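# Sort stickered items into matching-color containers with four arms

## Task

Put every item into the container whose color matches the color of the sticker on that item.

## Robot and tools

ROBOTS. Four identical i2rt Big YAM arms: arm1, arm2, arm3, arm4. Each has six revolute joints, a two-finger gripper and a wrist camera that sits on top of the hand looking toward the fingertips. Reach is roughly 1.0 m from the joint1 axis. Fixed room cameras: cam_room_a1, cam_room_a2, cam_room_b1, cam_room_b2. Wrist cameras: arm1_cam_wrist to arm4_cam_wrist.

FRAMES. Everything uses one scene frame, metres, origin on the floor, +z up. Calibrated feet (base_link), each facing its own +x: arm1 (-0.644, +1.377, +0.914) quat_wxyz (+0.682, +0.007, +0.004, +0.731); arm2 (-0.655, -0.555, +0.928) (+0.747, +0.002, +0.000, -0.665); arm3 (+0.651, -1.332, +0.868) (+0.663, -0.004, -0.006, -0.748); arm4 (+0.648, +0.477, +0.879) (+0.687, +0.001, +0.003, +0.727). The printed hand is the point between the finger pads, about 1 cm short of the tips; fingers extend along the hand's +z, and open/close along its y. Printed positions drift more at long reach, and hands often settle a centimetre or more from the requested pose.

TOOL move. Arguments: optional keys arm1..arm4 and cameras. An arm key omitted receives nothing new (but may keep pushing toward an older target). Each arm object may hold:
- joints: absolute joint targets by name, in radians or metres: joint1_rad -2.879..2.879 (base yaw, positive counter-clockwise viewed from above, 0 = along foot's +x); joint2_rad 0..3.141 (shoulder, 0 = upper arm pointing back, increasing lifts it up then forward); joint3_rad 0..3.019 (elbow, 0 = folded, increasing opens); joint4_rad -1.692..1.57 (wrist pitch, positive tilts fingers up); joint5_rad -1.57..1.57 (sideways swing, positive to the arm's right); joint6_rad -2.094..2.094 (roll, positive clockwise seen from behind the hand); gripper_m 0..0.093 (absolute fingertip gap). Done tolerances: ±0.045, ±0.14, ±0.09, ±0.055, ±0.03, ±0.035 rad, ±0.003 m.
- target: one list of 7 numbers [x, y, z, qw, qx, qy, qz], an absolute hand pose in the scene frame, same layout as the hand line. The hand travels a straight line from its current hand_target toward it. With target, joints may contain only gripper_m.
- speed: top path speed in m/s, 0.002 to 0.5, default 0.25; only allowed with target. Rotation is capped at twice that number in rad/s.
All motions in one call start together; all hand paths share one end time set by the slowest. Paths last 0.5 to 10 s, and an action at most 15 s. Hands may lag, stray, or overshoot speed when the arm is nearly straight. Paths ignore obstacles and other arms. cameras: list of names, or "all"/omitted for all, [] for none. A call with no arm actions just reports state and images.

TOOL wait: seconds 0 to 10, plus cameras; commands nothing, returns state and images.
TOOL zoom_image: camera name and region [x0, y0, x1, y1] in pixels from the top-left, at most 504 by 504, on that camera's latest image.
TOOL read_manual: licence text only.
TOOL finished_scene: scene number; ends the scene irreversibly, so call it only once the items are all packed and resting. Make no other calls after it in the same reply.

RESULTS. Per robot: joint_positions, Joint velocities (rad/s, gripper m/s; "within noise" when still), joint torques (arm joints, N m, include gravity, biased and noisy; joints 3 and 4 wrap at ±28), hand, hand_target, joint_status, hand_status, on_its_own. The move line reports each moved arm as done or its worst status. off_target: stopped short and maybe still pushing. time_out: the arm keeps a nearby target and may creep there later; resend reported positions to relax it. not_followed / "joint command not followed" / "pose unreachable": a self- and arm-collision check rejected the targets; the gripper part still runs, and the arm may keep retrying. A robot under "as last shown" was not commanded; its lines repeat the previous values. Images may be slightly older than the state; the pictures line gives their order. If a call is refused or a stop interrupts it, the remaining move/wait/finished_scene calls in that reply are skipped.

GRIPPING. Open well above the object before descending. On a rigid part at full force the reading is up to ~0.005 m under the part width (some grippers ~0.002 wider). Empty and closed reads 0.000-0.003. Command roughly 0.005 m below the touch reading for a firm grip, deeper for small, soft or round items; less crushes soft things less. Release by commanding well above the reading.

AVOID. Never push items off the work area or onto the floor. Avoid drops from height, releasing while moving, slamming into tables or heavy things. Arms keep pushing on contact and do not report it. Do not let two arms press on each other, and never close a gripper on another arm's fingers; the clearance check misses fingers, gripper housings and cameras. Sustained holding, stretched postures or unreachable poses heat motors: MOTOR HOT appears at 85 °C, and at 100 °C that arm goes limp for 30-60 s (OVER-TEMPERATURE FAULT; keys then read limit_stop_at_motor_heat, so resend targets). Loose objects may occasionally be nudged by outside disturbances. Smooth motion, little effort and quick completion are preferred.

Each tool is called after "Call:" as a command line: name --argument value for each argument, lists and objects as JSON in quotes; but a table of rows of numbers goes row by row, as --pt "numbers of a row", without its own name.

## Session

Call:
move --arm1 '{"joints": {"joint1_rad": 1.5, "joint2_rad": 1.012, "joint3_rad": 1.0, "joint4_rad": -0.887, "joint5_rad": 0, "joint6_rad": 0, "gripper_m": 0.093}}' --arm2 '{"joints": {"joint1_rad": -1.686, "joint2_rad": 1.012, "joint3_rad": 1.0, "joint4_rad": -0.887, "joint5_rad": 0, "joint6_rad": 0, "gripper_m": 0.093}}' --arm3 '{"joints": {"joint1_rad": 1.69, "joint2_rad": 1.012, "joint3_rad": 1.0, "joint4_rad": -0.887, "joint5_rad": 0, "joint6_rad": 0, "gripper_m": 0.093}}' --arm4 '{"joints": {"joint1_rad": -1.627, "joint2_rad": 1.012, "joint3_rad": 1.0, "joint4_rad": -0.887, "joint5_rad": 0, "joint6_rad": 0, "gripper_m": 0.093}}'

Scene clock: 1.93 s.
Joint torques (N m): arm1=[-1.61 -4.42 15.19 1.78 0.04 -0.05] | arm2=[0.73 -9.11 13.34 2.04 -0.06 -0.08] | arm3=[1.61 -8.12 11.26 1.5 0.11 -0.1] | arm4=[0.97 -8.18 11.45 1.39 0.04 0.17]
Motor temperatures (°C): arm1=[20 23 27 23 21 21 21] | arm2=[23 24 26 22 22 20 23] | arm3=[24 23 24 23 24 23 23] | arm4=[22 22 24 22 24 21 24]
Heat: arm1: hottest joint3_rad 27 °C; arm2: hottest joint3_rad 26 °C; arm3: hottest joint1_rad 24 °C; arm4: hottest joint3_rad 24 °C.
move: arm1 done; arm2 done; arm3 done; arm4 done
Joint velocities: within noise
arm1.joint_positions: joint1_rad=+1.497 joint2_rad=+1.015 joint3_rad=+0.961 joint4_rad=-0.901 joint5_rad=-0.002 joint6_rad=+0.007 gripper_m=+0.09306
arm1.joint_status: all done
arm1.hand: x=-1.0439 y=+1.3788 z=+1.1853 quat_wxyz=(+0.000, +0.951, -0.005, -0.310) (m; scene frame)
arm1.hand_target: x=-1.0541 y=+1.3779 z=+1.2093 quat_wxyz=(-0.002, +0.942, -0.001, -0.337) (m; scene frame)
arm1.hand_status: not commanded
arm2.joint_positions: joint1_rad=-1.686 joint2_rad=+1.025 joint3_rad=+0.981 joint4_rad=-0.890 joint5_rad=+0.001 joint6_rad=+0.015 gripper_m=+0.09310
arm2.joint_status: all done
arm2.hand: x=-1.0681 y=-0.5561 z=+1.2005 quat_wxyz=(-0.001, -0.950, +0.006, +0.312) (m; scene frame)
arm2.hand_target: x=-1.0706 y=-0.5564 z=+1.2161 quat_wxyz=(+0.001, -0.944, -0.001, +0.329) (m; scene frame)
arm2.hand_status: not commanded
arm3.joint_positions: joint1_rad=+1.683 joint2_rad=+1.024 joint3_rad=+0.982 joint4_rad=-0.895 joint5_rad=-0.002 joint6_rad=+0.006 gripper_m=+0.09306
arm3.joint_status: all done
arm3.hand: x=+1.0622 y=-1.3316 z=+1.1416 quat_wxyz=(-0.312, -0.004, -0.950, +0.006) (m; scene frame)
arm3.hand_target: x=+1.0656 y=-1.3288 z=+1.1566 quat_wxyz=(-0.330, +0.002, -0.944, +0.007) (m; scene frame)
arm3.hand_status: not commanded
arm4.joint_positions: joint1_rad=-1.628 joint2_rad=+1.024 joint3_rad=+0.968 joint4_rad=-0.899 joint5_rad=+0.001 joint6_rad=-0.012 gripper_m=+0.09311
arm4.joint_status: all done
arm4.hand: x=+1.0567 y=+0.4772 z=+1.1428 quat_wxyz=(-0.301, +0.006, -0.954, +0.004) (m; scene frame)
arm4.hand_target: x=+1.0643 y=+0.4779 z=+1.1660 quat_wxyz=(-0.327, +0.001, -0.945, +0.002) (m; scene frame)
arm4.hand_status: not commanded
pictures: arm1_cam_wrist, arm2_cam_wrist, arm3_cam_wrist, arm4_cam_wrist, cam_room_a1, cam_room_a2, cam_room_b1, cam_room_b2
Images, in order (width x height): arm1_cam_wrist 672x504, arm2_cam_wrist 672x504, arm3_cam_wrist 672x504, arm4_cam_wrist 672x504, cam_room_a1 672x504, cam_room_a2 672x504, cam_room_b1 672x504, cam_room_b2 672x504.

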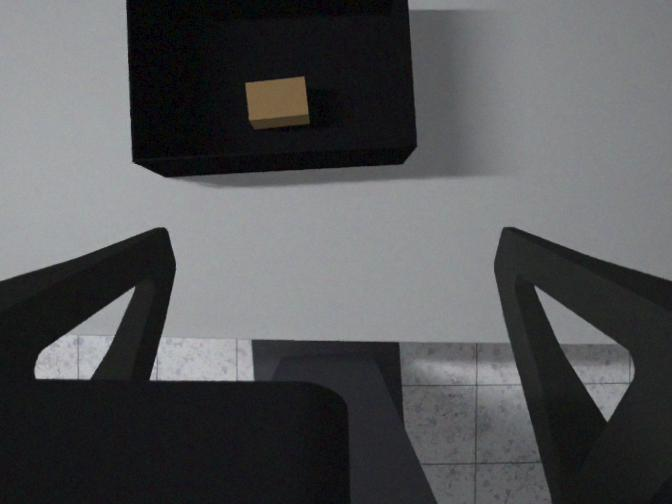

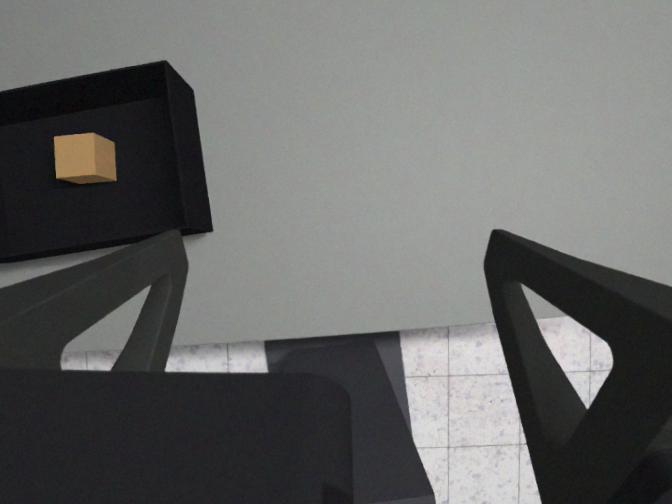

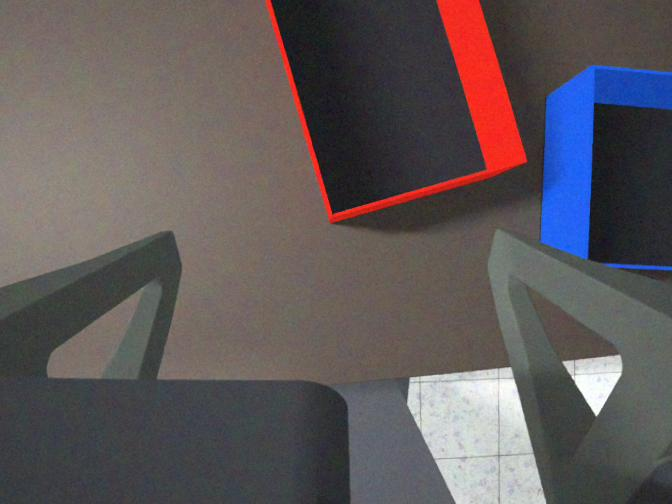

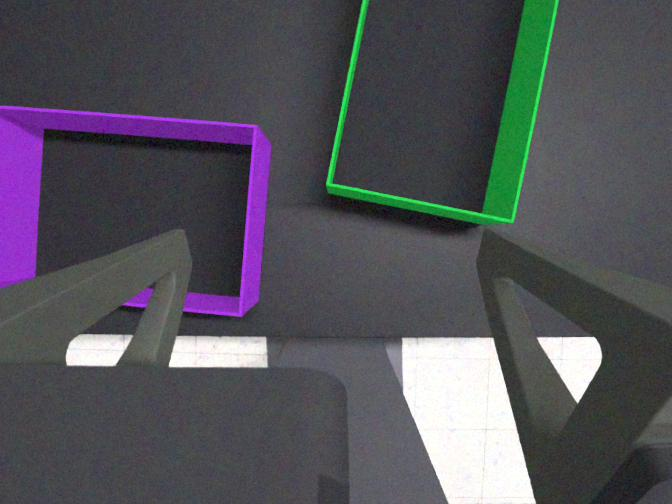

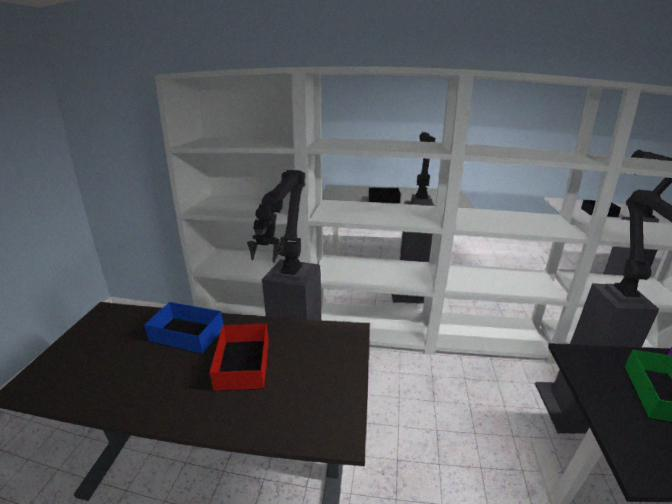

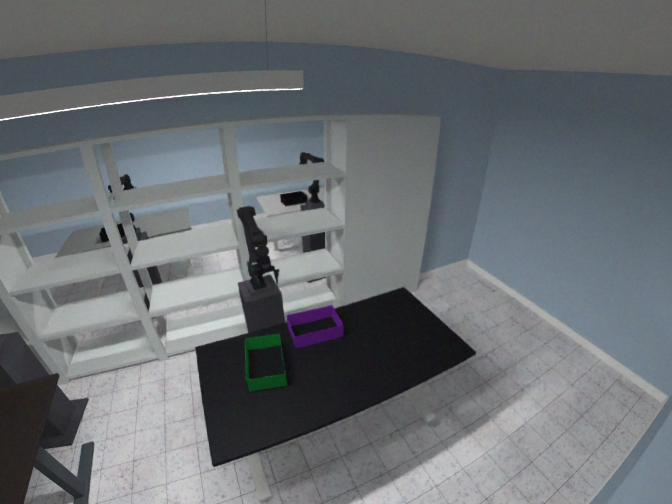

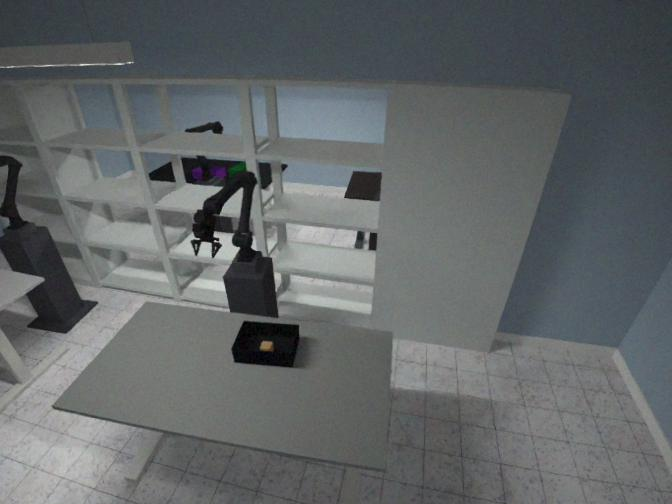

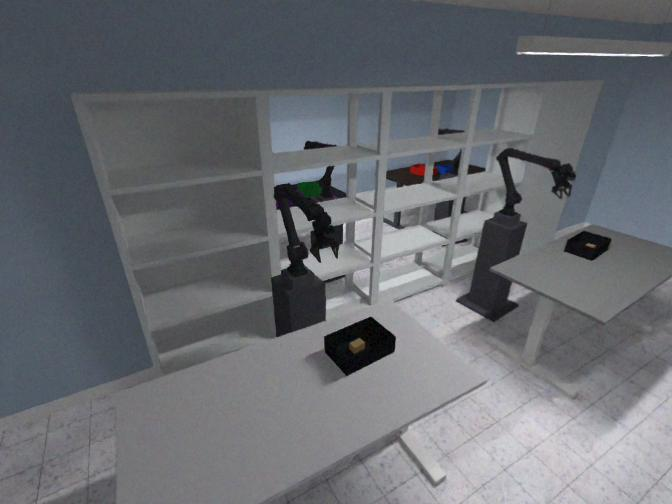

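Call:
zoom_image --camera "arm2_cam_wrist" --region '[0, 100, 160, 220]'

Call:
zoom_image --camera "cam_room_b2" --region '[300, 310, 420, 400]'

Call:
zoom_image --camera "cam_room_b2" --region '[550, 220, 630, 280]'

Call:
zoom_image --camera "cam_room_b1" --region '[220, 310, 310, 378]'

Scaled by 3.150.

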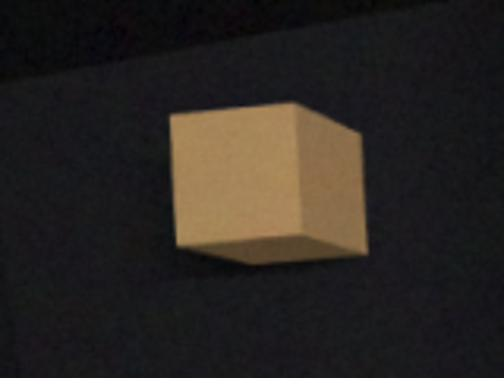

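Scaled by 4.200.

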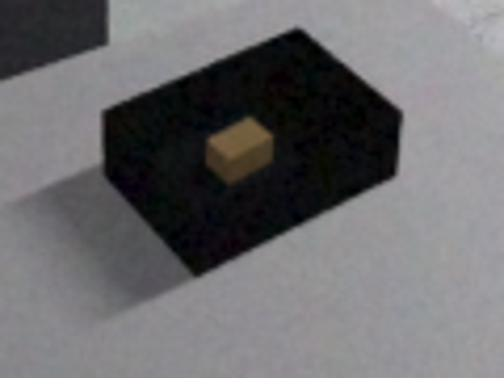

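Scaled by 6.300.

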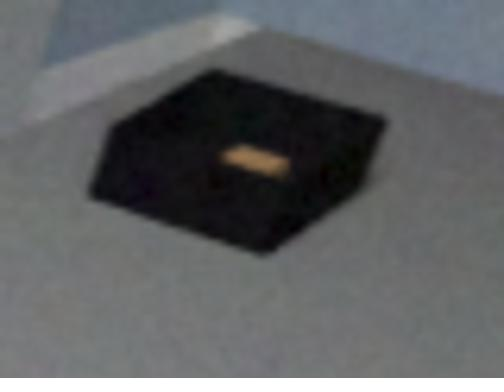

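Scaled by 5.600.

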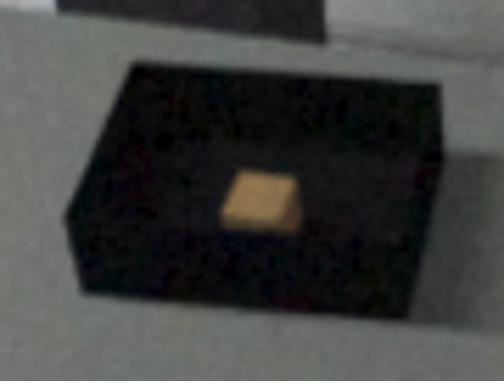

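Call:
move --arm1 '{"target": [-1.222, 1.308, 0.90, -0.0157, -0.9524, -0.0499, 0.3003], "speed": 0.4}' --arm2 '{"target": [-1.190, -0.868, 0.90, -0.0131, -0.9528, -0.0416, 0.3004], "speed": 0.4}' --cameras '["arm1_cam_wrist", "arm2_cam_wrist"]'

Scene clock: 44.07 s.
Joint torques (N m): arm1=[-1.67 -12.81 11.6 1.85 -0.02 0.09] | arm2=[0.44 -17.55 11.85 2.3 0.41 0.22] | arm3=[1.67 -8.23 11.25 1.55 0.11 -0.12] | arm4=[0.67 -7.65 11.37 1.28 0.05 0.15]
Motor temperatures (°C): arm1=[20 23 32 23 21 21 21] | arm2=[23 24 31 22 22 20 23] | arm3=[24 23 29 23 24 23 23] | arm4=[22 22 30 22 24 21 24]
Heat: arm1: hottest joint3_rad 32 °C; arm2: hottest joint3_rad 31 °C; arm3: hottest joint3_rad 29 °C; arm4: hottest joint3_rad 30 °C.
move: arm1 off_target; arm2 off_target
Joint velocities: within noise
arm1.joint_positions: joint1_rad=+1.615 joint2_rad=+1.862 joint3_rad=+0.947 joint4_rad=-0.125 joint5_rad=+0.007 joint6_rad=+0.012 gripper_m=+0.09306
arm1.joint_status: not commanded
arm1.hand: x=-1.1951 y=+1.3164 z=+0.8798 quat_wxyz=(+0.011, +0.962, +0.049, -0.270) (m; scene frame)
arm1.hand_target: x=-1.2206 y=+1.3081 z=+0.9012 quat_wxyz=(+0.016, +0.952, +0.050, -0.300) (m; scene frame)
arm1.hand_status: off_target (0.035 m and 3.7 deg from the pose sent, 0.344 m and 6.7 deg at the start)
arm2.joint_positions: joint1_rad=-1.073 joint2_rad=+1.941 joint3_rad=+1.104 joint4_rad=-0.229 joint5_rad=+0.285 joint6_rad=+0.427 gripper_m=+0.09309
arm2.joint_status: not commanded
arm2.hand: x=-1.1692 y=-0.8574 z=+0.8907 quat_wxyz=(-0.002, -0.958, -0.055, +0.282) (m; scene frame)
arm2.hand_target: x=-1.1891 y=-0.8673 z=+0.9007 quat_wxyz=(-0.013, -0.953, -0.042, +0.300) (m; scene frame)
arm2.hand_status: off_target (0.025 m and 3.0 deg from the pose sent, 0.450 m and 5.8 deg at the start)
arm3, arm4: as last shown
pictures: arm1_cam_wrist, arm2_cam_wrist
Images, in order (width x height): arm1_cam_wrist 672x504, arm2_cam_wrist 672x504.

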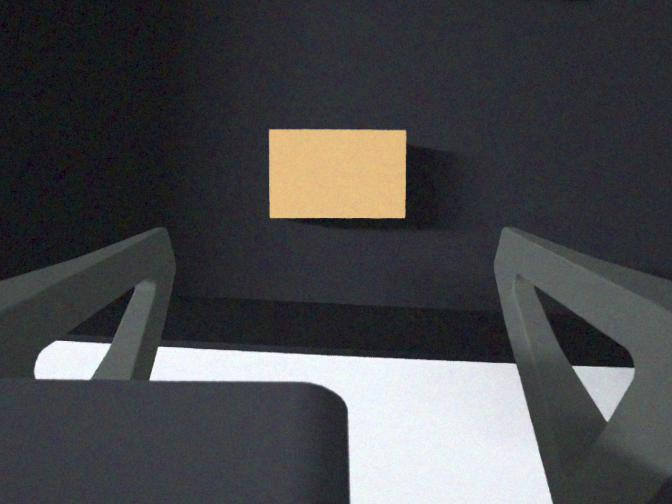

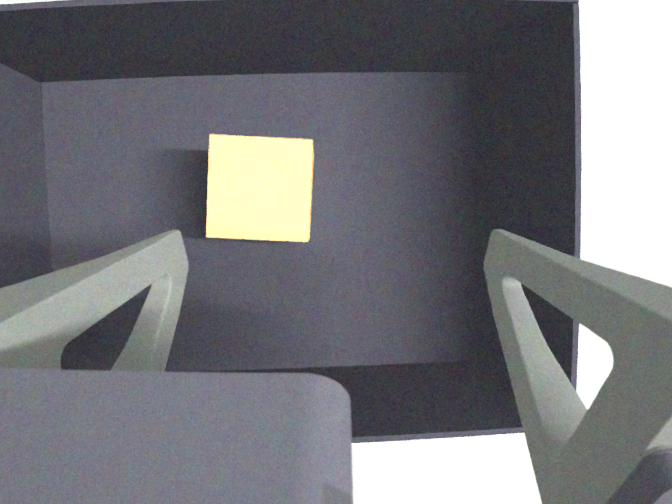

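Call:
move --arm1 '{"target": [-1.243, 1.308, 0.775, -0.0157, -0.9524, -0.0499, 0.3003], "speed": 0.2}' --arm2 '{"target": [-1.208, -0.906, 0.865, -0.0052, -0.9536, -0.0166, 0.3007], "speed": 0.2}' --cameras '["arm1_cam_wrist", "arm2_cam_wrist"]'

Scene clock: 58.37 s.
Joint torques (N m): arm1=[-1.38 -14.8 8.12 2.1 0.09 -0.02] | arm2=[1.14 -18.26 12.04 1.48 0.46 0.22] | arm3=[1.67 -8.06 11.25 1.54 0.1 -0.11] | arm4=[0.73 -8.53 11.52 1.43 0.07 0.13]
Motor temperatures (°C): arm1=[20 24 33 23 21 21 21] | arm2=[23 24 31 22 22 20 23] | arm3=[24 24 30 23 24 23 23] | arm4=[22 22 31 22 24 21 24]
Heat: arm1: hottest joint3_rad 33 °C; arm2: hottest joint3_rad 31 °C; arm3: hottest joint3_rad 30 °C; arm4: hottest joint3_rad 31 °C.
move: arm1 off_target; arm2 off_target
Joint velocities: within noise
arm1.joint_positions: joint1_rad=+1.615 joint2_rad=+2.175 joint3_rad=+1.034 joint4_rad=+0.129 joint5_rad=+0.002 joint6_rad=+0.020 gripper_m=+0.09306
arm1.joint_status: not commanded
arm1.hand: x=-1.2260 y=+1.3125 z=+0.7689 quat_wxyz=(+0.016, +0.958, +0.045, -0.283) (m; scene frame)
arm1.hand_target: x=-1.2424 y=+1.3081 z=+0.7755 quat_wxyz=(+0.016, +0.952, +0.050, -0.300) (m; scene frame)
arm1.hand_status: off_target (0.019 m and 2.2 deg from the pose sent, 0.115 m and 3.7 deg at the start)
arm2.joint_positions: joint1_rad=-1.038 joint2_rad=+2.068 joint3_rad=+1.236 joint4_rad=-0.229 joint5_rad=+0.335 joint6_rad=+0.514 gripper_m=+0.09309
arm2.joint_status: not commanded
arm2.hand: x=-1.1958 y=-0.8937 z=+0.8661 quat_wxyz=(+0.000, -0.955, -0.023, +0.295) (m; scene frame)
arm2.hand_target: x=-1.2074 y=-0.9056 z=+0.8654 quat_wxyz=(-0.006, -0.953, -0.017, +0.301) (m; scene frame)
arm2.hand_status: off_target (0.017 m and 1.2 deg from the pose sent, 0.067 m and 4.9 deg at the start)
arm3, arm4: as last shown
pictures: arm1_cam_wrist, arm2_cam_wrist
Images, in order (width x height): arm1_cam_wrist 672x504, arm2_cam_wrist 672x504.

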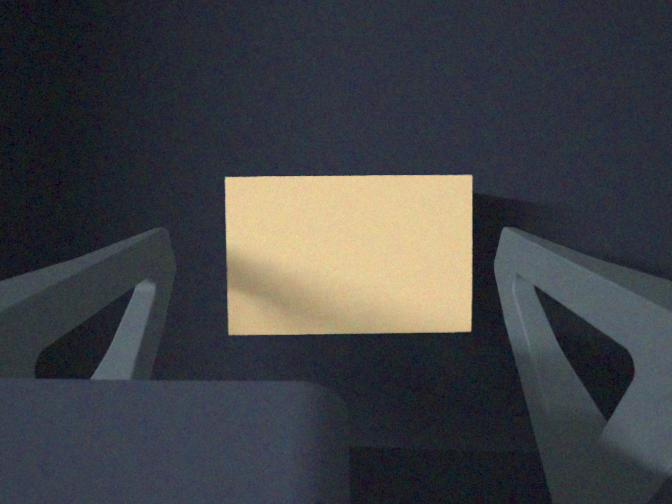

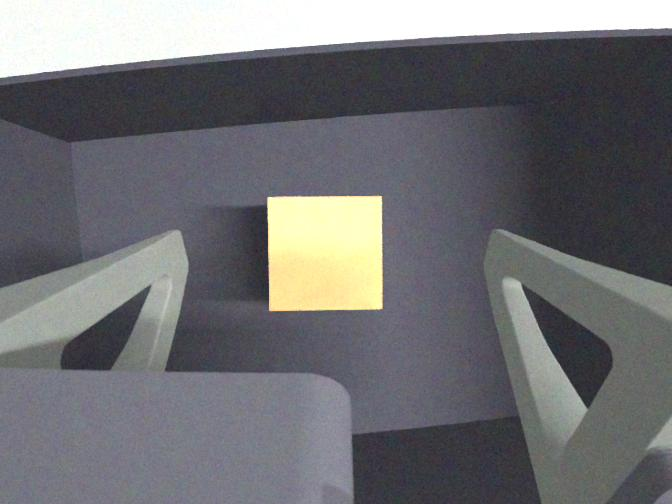

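Call:
move --arm1 '{"target": [-1.242, 1.312, 0.760, -0.0157, -0.9524, -0.0499, 0.3003], "speed": 0.15}' --arm2 '{"target": [-1.205, -0.910, 0.760, -0.0052, -0.9536, -0.0166, 0.3007], "speed": 0.2}' --cameras '["arm1_cam_wrist", "arm2_cam_wrist"]'

Scene clock: 64.43 s.
Joint torques (N m): arm1=[-1.85 -12.51 7.91 1.74 0.05 -0.09] | arm2=[1.44 -20.48 9.55 2.33 0.47 0.22] | arm3=[1.55 -8.29 11.26 1.54 0.11 -0.1] | arm4=[0.67 -8.29 11.52 1.36 0.05 0.14]
Motor temperatures (°C): arm1=[20 24 33 23 21 21 21] | arm2=[23 25 32 22 22 20 23] | arm3=[24 24 31 23 24 23 23] | arm4=[22 22 32 22 24 21 24]
Heat: arm1: hottest joint3_rad 33 °C; arm2: hottest joint3_rad 32 °C; arm3: hottest joint3_rad 31 °C; arm4: hottest joint3_rad 32 °C.
move: arm1 off_target; arm2 off_target
Joint velocities: within noise
arm1.joint_positions: joint1_rad=+1.615 joint2_rad=+2.194 joint3_rad=+1.039 joint4_rad=+0.163 joint5_rad=+0.000 joint6_rad=+0.018 gripper_m=+0.09306
arm1.joint_status: not commanded
arm1.hand: x=-1.2306 y=+1.3117 z=+0.7643 quat_wxyz=(+0.017, +0.955, +0.046, -0.292) (m; scene frame)
arm1.hand_target: x=-1.2415 y=+1.3121 z=+0.7603 quat_wxyz=(+0.016, +0.952, +0.050, -0.300) (m; scene frame)
arm1.hand_status: off_target (0.012 m and 1.1 deg from the pose sent, 0.018 m and 2.2 deg at the start)
arm2.joint_positions: joint1_rad=-1.034 joint2_rad=+2.297 joint3_rad=+1.276 joint4_rad=-0.066 joint5_rad=+0.339 joint6_rad=+0.523 gripper_m=+0.09309
arm2.joint_status: not commanded
arm2.hand: x=-1.1937 y=-0.8944 z=+0.7579 quat_wxyz=(+0.007, -0.958, -0.023, +0.286) (m; scene frame)
arm2.hand_target: x=-1.2043 y=-0.9097 z=+0.7606 quat_wxyz=(-0.005, -0.954, -0.017, +0.301) (m; scene frame)
arm2.hand_status: off_target (0.019 m and 2.3 deg from the pose sent, 0.108 m and 1.2 deg at the start)
arm3, arm4: as last shown
pictures: arm1_cam_wrist, arm2_cam_wrist
Images, in order (width x height): arm1_cam_wrist 672x504, arm2_cam_wrist 672x504.

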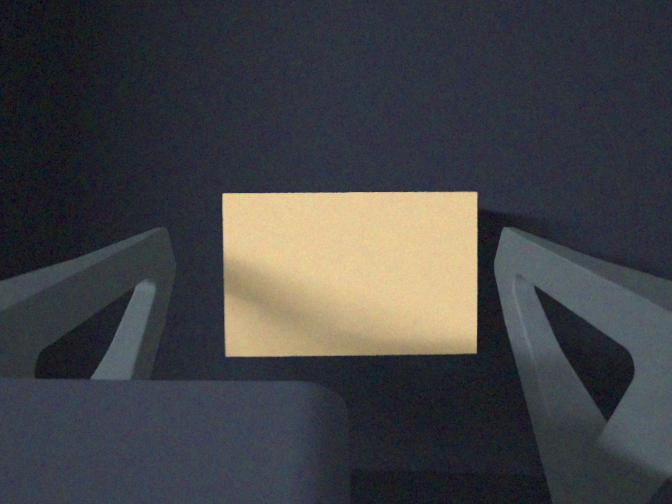

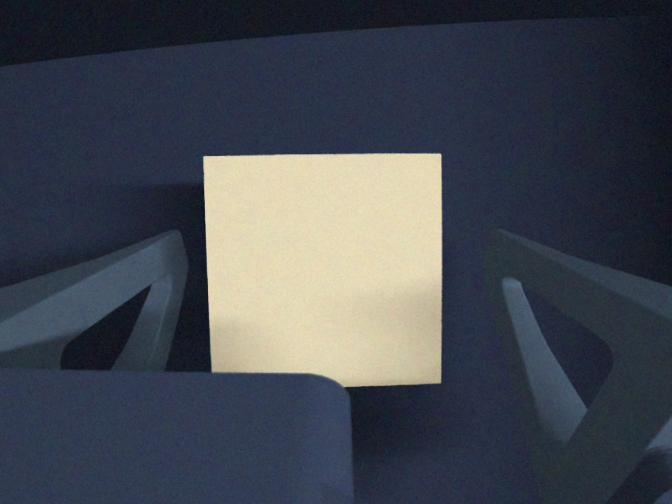

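Call:
move --arm1 '{"target": [-1.240, 1.312, 0.748, -0.0157, -0.9524, -0.0499, 0.3003], "speed": 0.15}' --arm2 '{"joints": {"gripper_m": 0.038}}' --cameras '[]'

Call:
move --arm1 '{"joints": {"gripper_m": 0.052}}' --arm2 '{"target": [-1.19, -0.895, 0.95, -0.0052, -0.9536, -0.0166, 0.3007], "speed": 0.3}' --cameras '["arm1_cam_wrist", "arm2_cam_wrist"]'

Scene clock: 69.63 s.
Joint torques (N m): arm1=[-2.78 -13.63 7.2 1.74 0.05 -0.05] | arm2=[1.67 -20.37 9.5 2.28 0.38 0.19] | arm3=[1.67 -8.23 11.26 1.54 0.11 -0.11] | arm4=[0.85 -7.88 11.45 1.42 0.07 0.15]
Motor temperatures (°C): arm1=[20 24 32 23 21 21 21] | arm2=[23 25 32 22 22 20 23] | arm3=[24 24 31 23 24 23 23] | arm4=[22 22 32 22 24 21 24]
Heat: arm1: hottest joint3_rad 32 °C; arm2: hottest joint3_rad 32 °C; arm3: hottest joint3_rad 31 °C; arm4: hottest joint3_rad 32 °C.
move: arm1 done; arm2 off_target
Joint velocities: within noise
arm1.joint_positions: joint1_rad=+1.615 joint2_rad=+2.228 joint3_rad=+1.048 joint4_rad=+0.191 joint5_rad=+0.000 joint6_rad=+0.018 gripper_m=+0.09306
arm1.joint_status: not commanded
arm1.hand: x=-1.2314 y=+1.3116 z=+0.7512 quat_wxyz=(+0.017, +0.955, +0.046, -0.294) (m; scene frame)
arm1.hand_target: x=-1.2397 y=+1.3121 z=+0.7481 quat_wxyz=(+0.016, +0.952, +0.050, -0.300) (m; scene frame)
arm1.hand_status: done (0.009 m and 0.9 deg from the pose sent, 0.019 m and 1.1 deg at the start)
arm2.joint_positions: joint1_rad=-1.033 joint2_rad=+2.297 joint3_rad=+1.276 joint4_rad=-0.065 joint5_rad=+0.341 joint6_rad=+0.525 gripper_m=+0.05341
arm2.joint_status: gripper_m off_target (ended at +0.05344, target +0.03800)
arm2.hand: x=-1.1940 y=-0.8945 z=+0.7582 quat_wxyz=(+0.007, -0.958, -0.022, +0.287) (m; scene frame)
arm2.hand_target: x=-1.2043 y=-0.9097 z=+0.7605 quat_wxyz=(-0.005, -0.954, -0.017, +0.301) (m; scene frame)
arm2.hand_status: not commanded
arm3, arm4: as last shown
pictures: none
No camera images: "cameras" was empty.

Scene clock: 70.97 s.
Joint torques (N m): arm1=[-2.26 -13.63 6.78 1.7 -0.01 -0.02] | arm2=[1.14 -18.55 9.2 1.31 0.29 0.14] | arm3=[1.49 -8.23 11.23 1.51 0.11 -0.11] | arm4=[0.73 -8.82 11.54 1.29 0.06 0.16]
Motor temperatures (°C): arm1=[20 24 32 23 21 21 21] | arm2=[23 25 32 22 22 20 23] | arm3=[24 24 31 23 24 23 23] | arm4=[22 22 32 22 24 21 24]
Heat: arm1: hottest joint3_rad 32 °C; arm2: hottest joint3_rad 32 °C; arm3: hottest joint3_rad 31 °C; arm4: hottest joint3_rad 32 °C.
move: arm1 off_target; arm2 off_target
Joint velocities: within noise
arm1.joint_positions: joint1_rad=+1.615 joint2_rad=+2.228 joint3_rad=+1.048 joint4_rad=+0.192 joint5_rad=+0.001 joint6_rad=+0.018 gripper_m=+0.06891
arm1.joint_status: gripper_m off_target (ended at +0.06894, target +0.05200)
arm1.hand: x=-1.2315 y=+1.3118 z=+0.7513 quat_wxyz=(+0.017, +0.955, +0.046, -0.294) (m; scene frame)
arm1.hand_target: x=-1.2397 y=+1.3122 z=+0.7481 quat_wxyz=(+0.016, +0.952, +0.050, -0.300) (m; scene frame)
arm1.hand_status: not commanded
arm2.joint_positions: joint1_rad=-1.033 joint2_rad=+1.893 joint3_rad=+1.250 joint4_rad=-0.377 joint5_rad=+0.341 joint6_rad=+0.525 gripper_m=+0.05341
arm2.joint_status: not commanded
arm2.hand: x=-1.1956 y=-0.8961 z=+0.9619 quat_wxyz=(-0.012, -0.950, -0.016, +0.312) (m; scene frame)
arm2.hand_target: x=-1.1900 y=-0.8949 z=+0.9503 quat_wxyz=(-0.005, -0.954, -0.017, +0.301) (m; scene frame)
arm2.hand_status: off_target (0.013 m and 1.6 deg from the pose sent, 0.192 m and 2.2 deg at the start)
arm3, arm4: as last shown
pictures: arm1_cam_wrist, arm2_cam_wrist
Images, in order (width x height): arm1_cam_wrist 672x504, arm2_cam_wrist 672x504.

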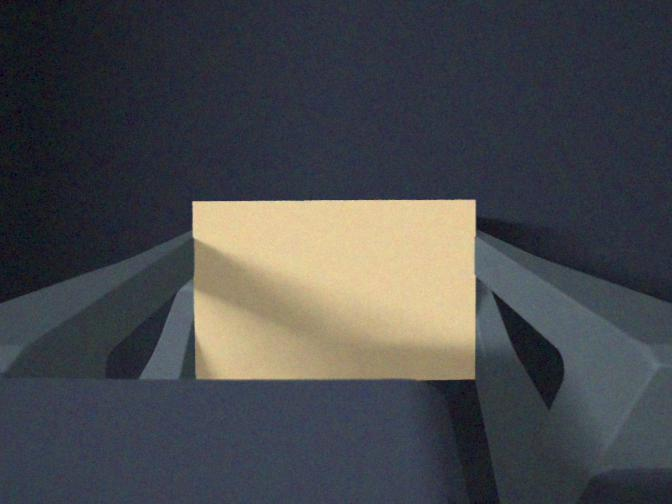

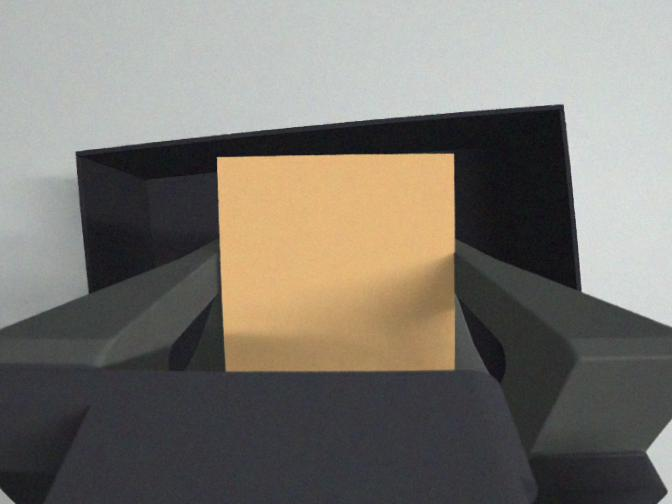

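Call:
move --arm1 '{"target": [-1.22, 1.313, 0.98, -0.0157, -0.9524, -0.0499, 0.3003], "speed": 0.35}' --arm2 '{"joints": {"joint1_rad": -1.4, "joint2_rad": 0.55, "joint3_rad": 0.756, "joint4_rad": 0.5, "joint5_rad": 0, "joint6_rad": 0}}' --cameras '["cam_room_b1", "cam_room_b2"]'

Call:
move --arm1 '{"joints": {"joint1_rad": 1.6, "joint2_rad": 0.55, "joint3_rad": 0.756, "joint4_rad": 0.5, "joint5_rad": 0, "joint6_rad": 0}}' --cameras '["cam_room_b1", "cam_room_b2"]'

Scene clock: 78.53 s.
Joint torques (N m): arm1=[-2.67 -10.87 13.08 1.09 -0.04 -0.06] | arm2=[0.85 -1.03 10.59 2.18 -0.08 -0.07] | arm3=[1.73 -8.29 11.26 1.52 0.11 -0.11] | arm4=[0.91 -8.29 11.49 1.44 0.05 0.16]
Motor temperatures (°C): arm1=[20 24 32 23 21 21 21] | arm2=[23 25 31 22 22 20 23] | arm3=[24 24 31 23 24 23 23] | arm4=[22 22 33 22 24 21 24]
Heat: arm1: hottest joint3_rad 32 °C; arm2: hottest joint3_rad 31 °C; arm3: hottest joint3_rad 31 °C; arm4: hottest joint3_rad 33 °C.
move: arm1 off_target; arm2 done
Joint velocities: within noise
arm1.joint_positions: joint1_rad=+1.615 joint2_rad=+1.698 joint3_rad=+1.000 joint4_rad=-0.307 joint5_rad=+0.001 joint6_rad=+0.016 gripper_m=+0.06891
arm1.joint_status: not commanded
arm1.hand: x=-1.2023 y=+1.3141 z=+0.9651 quat_wxyz=(+0.016, +0.957, +0.047, -0.286) (m; scene frame)
arm1.hand_target: x=-1.2191 y=+1.3132 z=+0.9803 quat_wxyz=(+0.016, +0.952, +0.050, -0.300) (m; scene frame)
arm1.hand_status: off_target (0.023 m and 1.8 deg from the pose sent, 0.229 m and 0.9 deg at the start)
arm2.joint_positions: joint1_rad=-1.402 joint2_rad=+0.552 joint3_rad=+0.766 joint4_rad=+0.491 joint5_rad=+0.001 joint6_rad=+0.014 gripper_m=+0.05341
arm2.joint_status: all done
arm2.hand: x=-0.9417 y=-0.6405 z=+1.5559 quat_wxyz=(-0.135, -0.417, -0.058, +0.897) (m; scene frame)
arm2.hand_target: x=-0.9417 y=-0.6413 z=+1.5525 quat_wxyz=(-0.130, -0.416, -0.062, +0.898) (m; scene frame)
arm2.hand_status: not commanded
arm3, arm4: as last shown
pictures: cam_room_b1, cam_room_b2
Images, in order (width x height): cam_room_b1 672x504, cam_room_b2 672x504.

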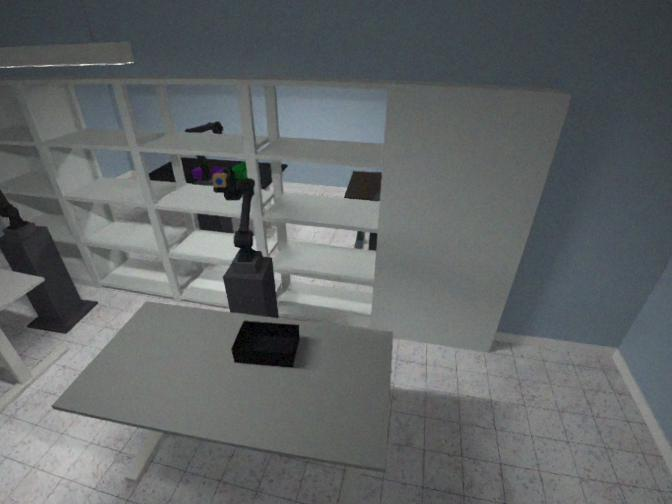

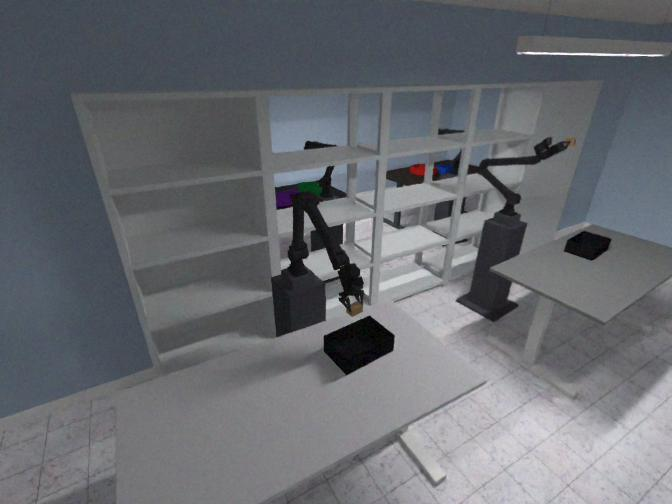

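Scene clock: 80.10 s.
Joint torques (N m): arm1=[-2.08 2.37 12.66 1.47 -0.02 -0.06] | arm2=[0.79 -1.14 10.59 2.17 -0.09 -0.07] | arm3=[1.55 -8.29 11.32 1.58 0.11 -0.11] | arm4=[0.67 -7.88 11.48 1.33 0.05 0.18]
Motor temperatures (°C): arm1=[20 24 32 23 21 21 21] | arm2=[23 25 31 22 22 20 23] | arm3=[24 24 31 23 24 23 23] | arm4=[22 22 33 22 24 21 24]
Heat: arm1: hottest joint3_rad 32 °C; arm2: hottest joint3_rad 31 °C; arm3: hottest joint3_rad 31 °C; arm4: hottest joint3_rad 33 °C.
move: arm1 done
Joint velocities: within noise
arm1.joint_positions: joint1_rad=+1.611 joint2_rad=+0.550 joint3_rad=+0.739 joint4_rad=+0.491 joint5_rad=+0.001 joint6_rad=+0.008 gripper_m=+0.06891
arm1.joint_status: all done
arm1.hand: x=-0.9352 y=+1.3433 z=+1.5327 quat_wxyz=(+0.052, +0.423, +0.023, -0.904) (m; scene frame)
arm1.hand_target: x=-0.9298 y=+1.3470 z=+1.5441 quat_wxyz=(+0.044, +0.411, +0.022, -0.910) (m; scene frame)
arm1.hand_status: not commanded
arm2, arm3, arm4: as last shown
pictures: cam_room_b1, cam_room_b2
Images, in order (width x height): cam_room_b1 672x504, cam_room_b2 672x504.

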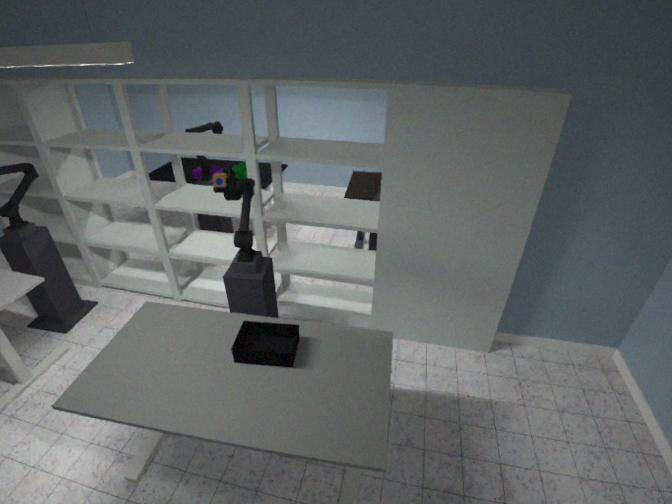

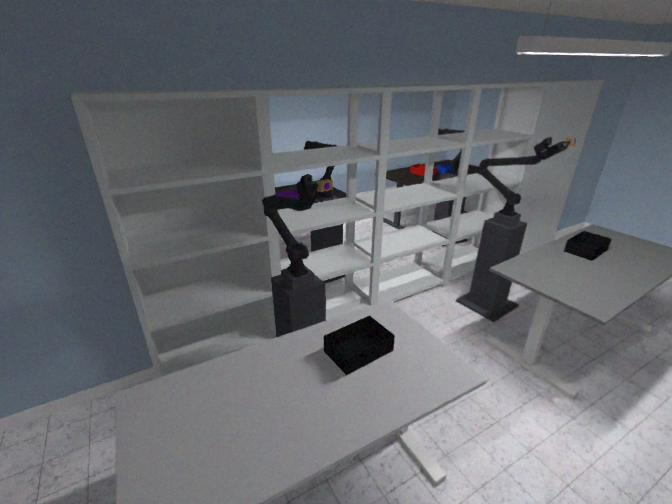

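Call:
zoom_image --camera "cam_room_b1" --region '[200, 160, 250, 200]'

Call:
zoom_image --camera "cam_room_b2" --region '[300, 165, 350, 205]'

Scaled by 10.080.

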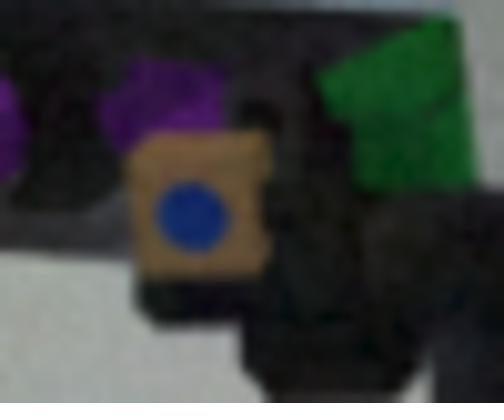

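Scaled by 10.080.

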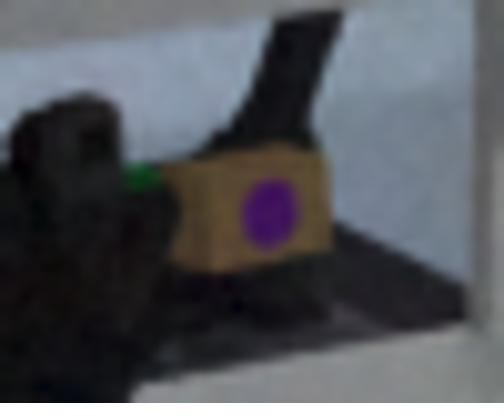

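Call:
move --arm1 '{"joints": {"joint1_rad": -0.6, "joint2_rad": 0.55, "joint3_rad": 0.756, "joint4_rad": -1.166}}' --arm2 '{"joints": {"joint1_rad": 0.0, "joint2_rad": 0.55, "joint3_rad": 0.756, "joint4_rad": -1.166}}' --arm3 '{"joints": {"joint1_rad": -0.3, "joint2_rad": 0.45, "joint3_rad": 0.6, "joint4_rad": -0.6}}' --arm4 '{"joints": {"joint1_rad": 0.3, "joint2_rad": 0.45, "joint3_rad": 0.6, "joint4_rad": -0.6}}' --cameras '[]'

Call:
move --arm1 '{"joints": {"joint1_rad": -2.398}}' --arm2 '{"joints": {"joint1_rad": 0.763}}' --arm3 '{"joints": {"joint1_rad": -1.98, "joint2_rad": 0.42, "joint3_rad": 0.45, "joint4_rad": -0.28}}' --arm4 '{"joints": {"joint1_rad": 1.025, "joint2_rad": 0.448, "joint3_rad": 0.44, "joint4_rad": -0.25}}' --cameras '["arm1_cam_wrist", "arm2_cam_wrist"]'

Scene clock: 103.07 s.
Joint torques (N m): arm1=[-1.96 1.44 12.64 1.06 -0.01 -0.04] | arm2=[0.97 -1.32 11.07 1.46 0.06 -0.07] | arm3=[0.5 0.56 9.63 2.37 0 -0.11] | arm4=[1.14 -0.03 9.62 1.94 0.14 0.15]
Motor temperatures (°C): arm1=[20 24 35 23 21 21 22] | arm2=[23 25 31 22 22 20 24] | arm3=[24 24 32 23 24 23 23] | arm4=[22 22 34 22 24 21 24]
Heat: arm1: hottest joint3_rad 35 °C; arm2: hottest joint3_rad 31 °C; arm3: hottest joint3_rad 32 °C; arm4: hottest joint3_rad 34 °C.
move: arm1 done; arm2 done; arm3 done; arm4 done
Joint velocities: within noise
arm1.joint_positions: joint1_rad=-0.594 joint2_rad=+0.553 joint3_rad=+0.739 joint4_rad=-1.158 joint5_rad=+0.002 joint6_rad=+0.006 gripper_m=+0.06895
arm1.joint_status: all done
arm1.hand: x=-0.5137 y=+1.5929 z=+1.1657 quat_wxyz=(-0.250, +0.473, -0.831, -0.152) (m; scene frame)
arm1.hand_target: x=-0.5124 y=+1.5925 z=+1.1738 quat_wxyz=(-0.255, +0.472, -0.830, -0.154) (m; scene frame)
arm1.hand_status: not commanded
arm2.joint_positions: joint1_rad=-0.003 joint2_rad=+0.552 joint3_rad=+0.762 joint4_rad=-1.155 joint5_rad=-0.002 joint6_rad=+0.014 gripper_m=+0.05335
arm2.joint_status: all done
arm2.hand: x=-0.6269 y=-0.8084 z=+1.1929 quat_wxyz=(-0.231, -0.639, -0.706, +0.201) (m; scene frame)
arm2.hand_target: x=-0.6267 y=-0.8050 z=+1.1887 quat_wxyz=(-0.224, -0.634, -0.713, +0.198) (m; scene frame)
arm2.hand_status: not commanded
arm3.joint_positions: joint1_rad=-0.290 joint2_rad=+0.450 joint3_rad=+0.607 joint4_rad=-0.615 joint5_rad=+0.001 joint6_rad=+0.005 gripper_m=+0.09306
arm3.joint_status: all done
arm3.hand: x=+0.5262 y=-1.6114 z=+1.1776 quat_wxyz=(-0.295, -0.710, -0.460, +0.444) (m; scene frame)
arm3.hand_target: x=+0.5230 y=-1.6114 z=+1.1769 quat_wxyz=(-0.294, -0.709, -0.457, +0.449) (m; scene frame)
arm3.hand_status: not commanded
arm4.joint_positions: joint1_rad=+0.298 joint2_rad=+0.452 joint3_rad=+0.598 joint4_rad=-0.618 joint5_rad=-0.002 joint6_rad=-0.012 gripper_m=+0.09311
arm4.joint_status: all done
arm4.hand: x=+0.5420 y=+0.7690 z=+1.1787 quat_wxyz=(-0.298, +0.702, -0.484, -0.428) (m; scene frame)
arm4.hand_target: x=+0.5411 y=+0.7704 z=+1.1841 quat_wxyz=(-0.301, +0.695, -0.485, -0.437) (m; scene frame)
arm4.hand_status: not commanded
pictures: none
No camera images: "cameras" was empty.

Scene clock: 104.97 s.
Joint torques (N m): arm1=[-2.08 1.67 12.72 1.11 -0.08 0.02] | arm2=[1.14 -1.26 11.08 1.47 -0.02 -0.07] | arm3=[0.56 0.15 10.63 2.62 -0.04 -0.1] | arm4=[1.03 -0.38 10.8 2.13 0.12 0.14]
Motor temperatures (°C): arm1=[20 24 35 23 21 21 22] | arm2=[23 25 31 22 22 20 24] | arm3=[24 24 32 23 24 23 23] | arm4=[22 22 35 22 24 21 24]
Heat: arm1: hottest joint3_rad 35 °C; arm2: hottest joint3_rad 31 °C; arm3: hottest joint3_rad 32 °C; arm4: hottest joint3_rad 35 °C.
move: arm1 done; arm2 done; arm3 done; arm4 done
Joint velocities: within noise
arm1.joint_positions: joint1_rad=-2.392 joint2_rad=+0.553 joint3_rad=+0.739 joint4_rad=-1.158 joint5_rad=+0.002 joint6_rad=+0.006 gripper_m=+0.06895
arm1.joint_status: all done
arm1.hand: x=-0.4575 y=+1.2051 z=+1.1638 quat_wxyz=(-0.267, -0.353, -0.890, +0.110) (m; scene frame)
arm1.hand_target: x=-0.4580 y=+1.2039 z=+1.1720 quat_wxyz=(-0.272, -0.353, -0.888, +0.113) (m; scene frame)
arm1.hand_status: not commanded
arm2.joint_positions: joint1_rad=+0.759 joint2_rad=+0.552 joint3_rad=+0.762 joint4_rad=-1.155 joint5_rad=+0.000 joint6_rad=+0.013 gripper_m=+0.05332
arm2.joint_status: all done
arm2.hand: x=-0.4609 y=-0.7190 z=+1.1935 quat_wxyz=(-0.291, -0.330, -0.892, +0.101) (m; scene frame)
arm2.hand_target: x=-0.4627 y=-0.7161 z=+1.1893 quat_wxyz=(-0.283, -0.323, -0.897, +0.100) (m; scene frame)
arm2.hand_status: not commanded
arm3.joint_positions: joint1_rad=-1.970 joint2_rad=+0.422 joint3_rad=+0.447 joint4_rad=-0.298 joint5_rad=+0.002 joint6_rad=+0.005 gripper_m=+0.09306
arm3.joint_status: all done
arm3.hand: x=+0.3691 y=-1.1654 z=+1.1550 quat_wxyz=(+0.149, -0.771, +0.211, +0.582) (m; scene frame)
arm3.hand_target: x=+0.3696 y=-1.1624 z=+1.1620 quat_wxyz=(+0.156, -0.764, +0.211, +0.590) (m; scene frame)
arm3.hand_status: not commanded
arm4.joint_positions: joint1_rad=+1.023 joint2_rad=+0.452 joint3_rad=+0.426 joint4_rad=-0.271 joint5_rad=-0.001 joint6_rad=-0.012 gripper_m=+0.09311
arm4.joint_status: all done
arm4.hand: x=+0.3584 y=+0.6343 z=+1.1542 quat_wxyz=(-0.146, +0.780, -0.192, -0.577) (m; scene frame)
arm4.hand_target: x=+0.3566 y=+0.6346 z=+1.1695 quat_wxyz=(-0.146, +0.767, -0.193, -0.594) (m; scene frame)
arm4.hand_status: not commanded
pictures: arm1_cam_wrist, arm2_cam_wrist
Images, in order (width x height): arm1_cam_wrist 672x504, arm2_cam_wrist 672x504.

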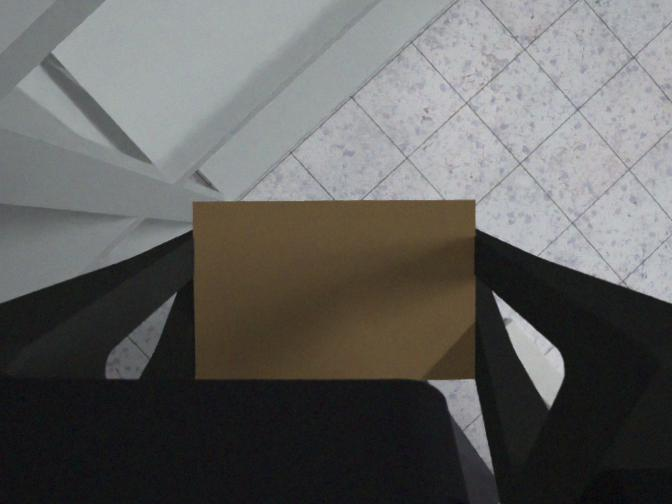

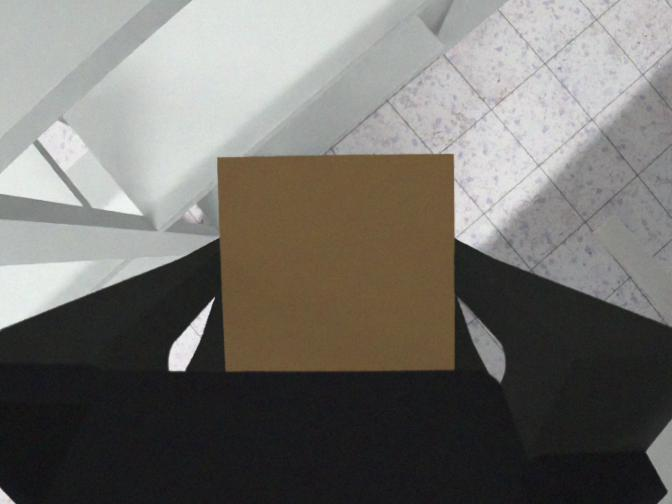

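Call:
move --arm1 '{"target": [-0.128, 0.887, 1.09, 0.2717, 0.3536, 0.8886, -0.1081], "speed": 0.4}' --arm2 '{"target": [-0.125, -1.005, 1.09, 0.2745, 0.3294, 0.8978, -0.1007], "speed": 0.4}' --cameras '["arm1_cam_wrist", "arm2_cam_wrist"]'

Call:
move --arm1 '{"target": [-0.127, 0.885, 1.045, 0.2717, 0.3536, 0.8886, -0.1081], "speed": 0.15}' --arm2 '{"target": [-0.125, -1.005, 1.045, 0.2745, 0.3294, 0.8978, -0.1007], "speed": 0.15}' --cameras '["arm1_cam_wrist", "arm2_cam_wrist"]'

Scene clock: 119.03 s.
Joint torques (N m): arm1=[-2.67 -16.79 17.05 0.99 -0.02 -0.06] | arm2=[0.21 -19.72 16.49 1.33 0.15 -0.06] | arm3=[0.62 0.21 10.61 2.58 -0.05 -0.1] | arm4=[0.97 -0.32 10.78 2.14 0.13 0.15]
Motor temperatures (°C): arm1=[20 24 36 23 21 21 22] | arm2=[23 25 31 22 22 20 24] | arm3=[24 23 30 23 24 23 23] | arm4=[22 22 35 22 24 21 24]
Heat: arm1: hottest joint3_rad 36 °C; arm2: hottest joint3_rad 31 °C; arm3: hottest joint3_rad 30 °C; arm4: hottest joint3_rad 35 °C.
move: arm1 off_target; arm2 off_target
Joint velocities: within noise
arm1.joint_positions: joint1_rad=-2.393 joint2_rad=+1.860 joint3_rad=+1.563 joint4_rad=-0.729 joint5_rad=-0.009 joint6_rad=+0.006 gripper_m=+0.06895
arm1.joint_status: not commanded
arm1.hand: x=-0.1382 y=+0.9067 z=+1.0550 quat_wxyz=(-0.245, -0.355, -0.897, +0.096) (m; scene frame)
arm1.hand_target: x=-0.1297 y=+0.8886 z=+1.0906 quat_wxyz=(-0.272, -0.354, -0.888, +0.109) (m; scene frame)
arm1.hand_status: off_target (0.041 m and 3.5 deg from the pose sent, 0.464 m and 0.6 deg at the start)
arm2.joint_positions: joint1_rad=+0.759 joint2_rad=+1.831 joint3_rad=+1.485 joint4_rad=-0.673 joint5_rad=+0.001 joint6_rad=+0.013 gripper_m=+0.05332
arm2.joint_status: not commanded
arm2.hand: x=-0.1381 y=-0.9879 z=+1.0656 quat_wxyz=(-0.256, -0.334, -0.903, +0.090) (m; scene frame)
arm2.hand_target: x=-0.1264 y=-1.0038 z=+1.0902 quat_wxyz=(-0.275, -0.330, -0.898, +0.101) (m; scene frame)
arm2.hand_status: off_target (0.033 m and 2.5 deg from the pose sent, 0.453 m and 2.0 deg at the start)
arm3, arm4: as last shown
pictures: arm1_cam_wrist, arm2_cam_wrist
Images, in order (width x height): arm1_cam_wrist 672x504, arm2_cam_wrist 672x504.

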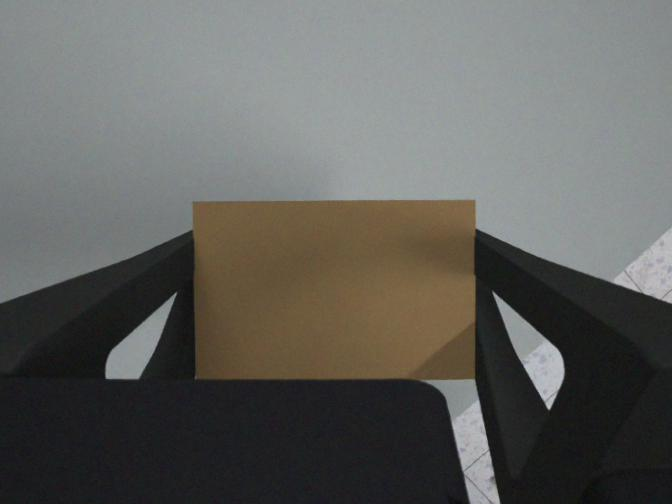

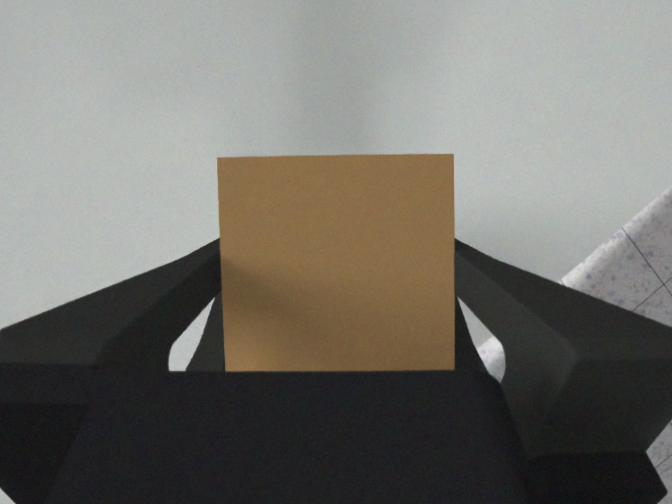

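Scene clock: 120.07 s.
Joint torques (N m): arm1=[-3.02 -16.56 11.85 1.94 -0.05 -0.06] | arm2=[0.26 -18.61 11.38 2.78 0.11 -0.06] | arm3=[0.5 0.15 10.61 2.61 -0.04 -0.11] | arm4=[0.85 -0.26 10.88 2.04 0.1 0.14]
Motor temperatures (°C): arm1=[20 24 36 23 21 21 22] | arm2=[23 25 31 22 22 20 24] | arm3=[24 23 30 23 24 23 23] | arm4=[22 22 35 22 24 21 24]
Heat: arm1: hottest joint3_rad 36 °C; arm2: hottest joint3_rad 31 °C; arm3: hottest joint3_rad 30 °C; arm4: hottest joint3_rad 35 °C.
move: arm1 off_target; arm2 off_target
Joint velocities: within noise
arm1.joint_positions: joint1_rad=-2.393 joint2_rad=+1.892 joint3_rad=+1.563 joint4_rad=-0.656 joint5_rad=-0.010 joint6_rad=+0.006 gripper_m=+0.06895
arm1.joint_status: not commanded
arm1.hand: x=-0.1269 y=+0.8960 z=+1.0426 quat_wxyz=(-0.263, -0.353, -0.892, +0.103) (m; scene frame)
arm1.hand_target: x=-0.1272 y=+0.8851 z=+1.0452 quat_wxyz=(-0.272, -0.354, -0.889, +0.108) (m; scene frame)
arm1.hand_status: off_target (0.011 m and 1.3 deg from the pose sent, 0.026 m and 3.6 deg at the start)
arm2.joint_positions: joint1_rad=+0.759 joint2_rad=+1.858 joint3_rad=+1.485 joint4_rad=-0.604 joint5_rad=+0.001 joint6_rad=+0.013 gripper_m=+0.05332
arm2.joint_status: not commanded
arm2.hand: x=-0.1269 y=-0.9972 z=+1.0570 quat_wxyz=(-0.276, -0.332, -0.897, +0.097) (m; scene frame)
arm2.hand_target: x=-0.1254 y=-1.0046 z=+1.0450 quat_wxyz=(-0.274, -0.329, -0.898, +0.101) (m; scene frame)
arm2.hand_status: off_target (0.014 m and 0.6 deg from the pose sent, 0.030 m and 2.5 deg at the start)
arm3, arm4: as last shown
pictures: arm1_cam_wrist, arm2_cam_wrist
Images, in order (width x height): arm1_cam_wrist 672x504, arm2_cam_wrist 672x504.

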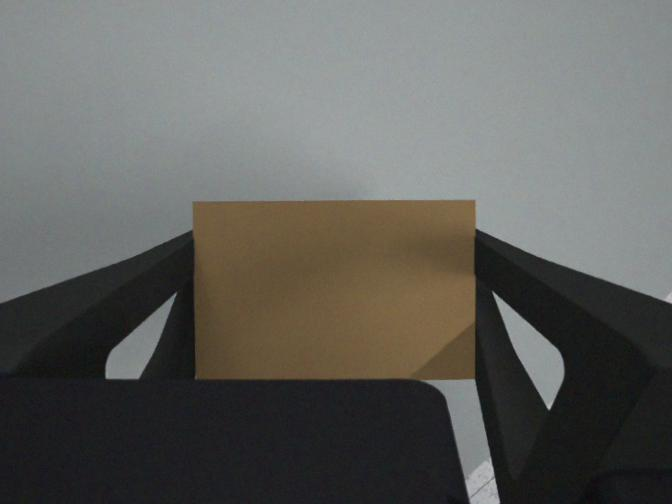

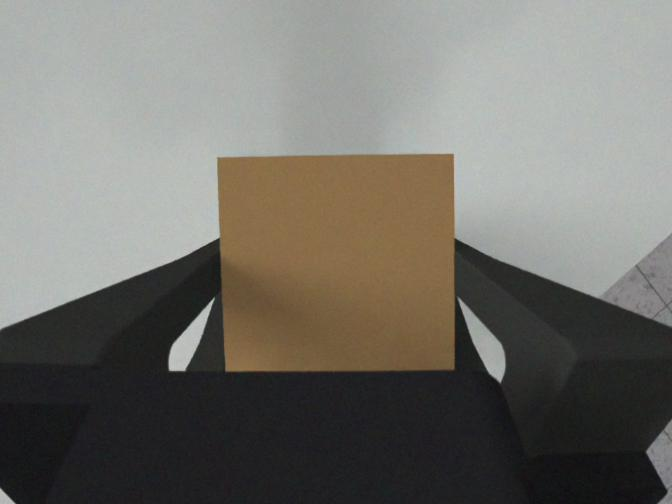

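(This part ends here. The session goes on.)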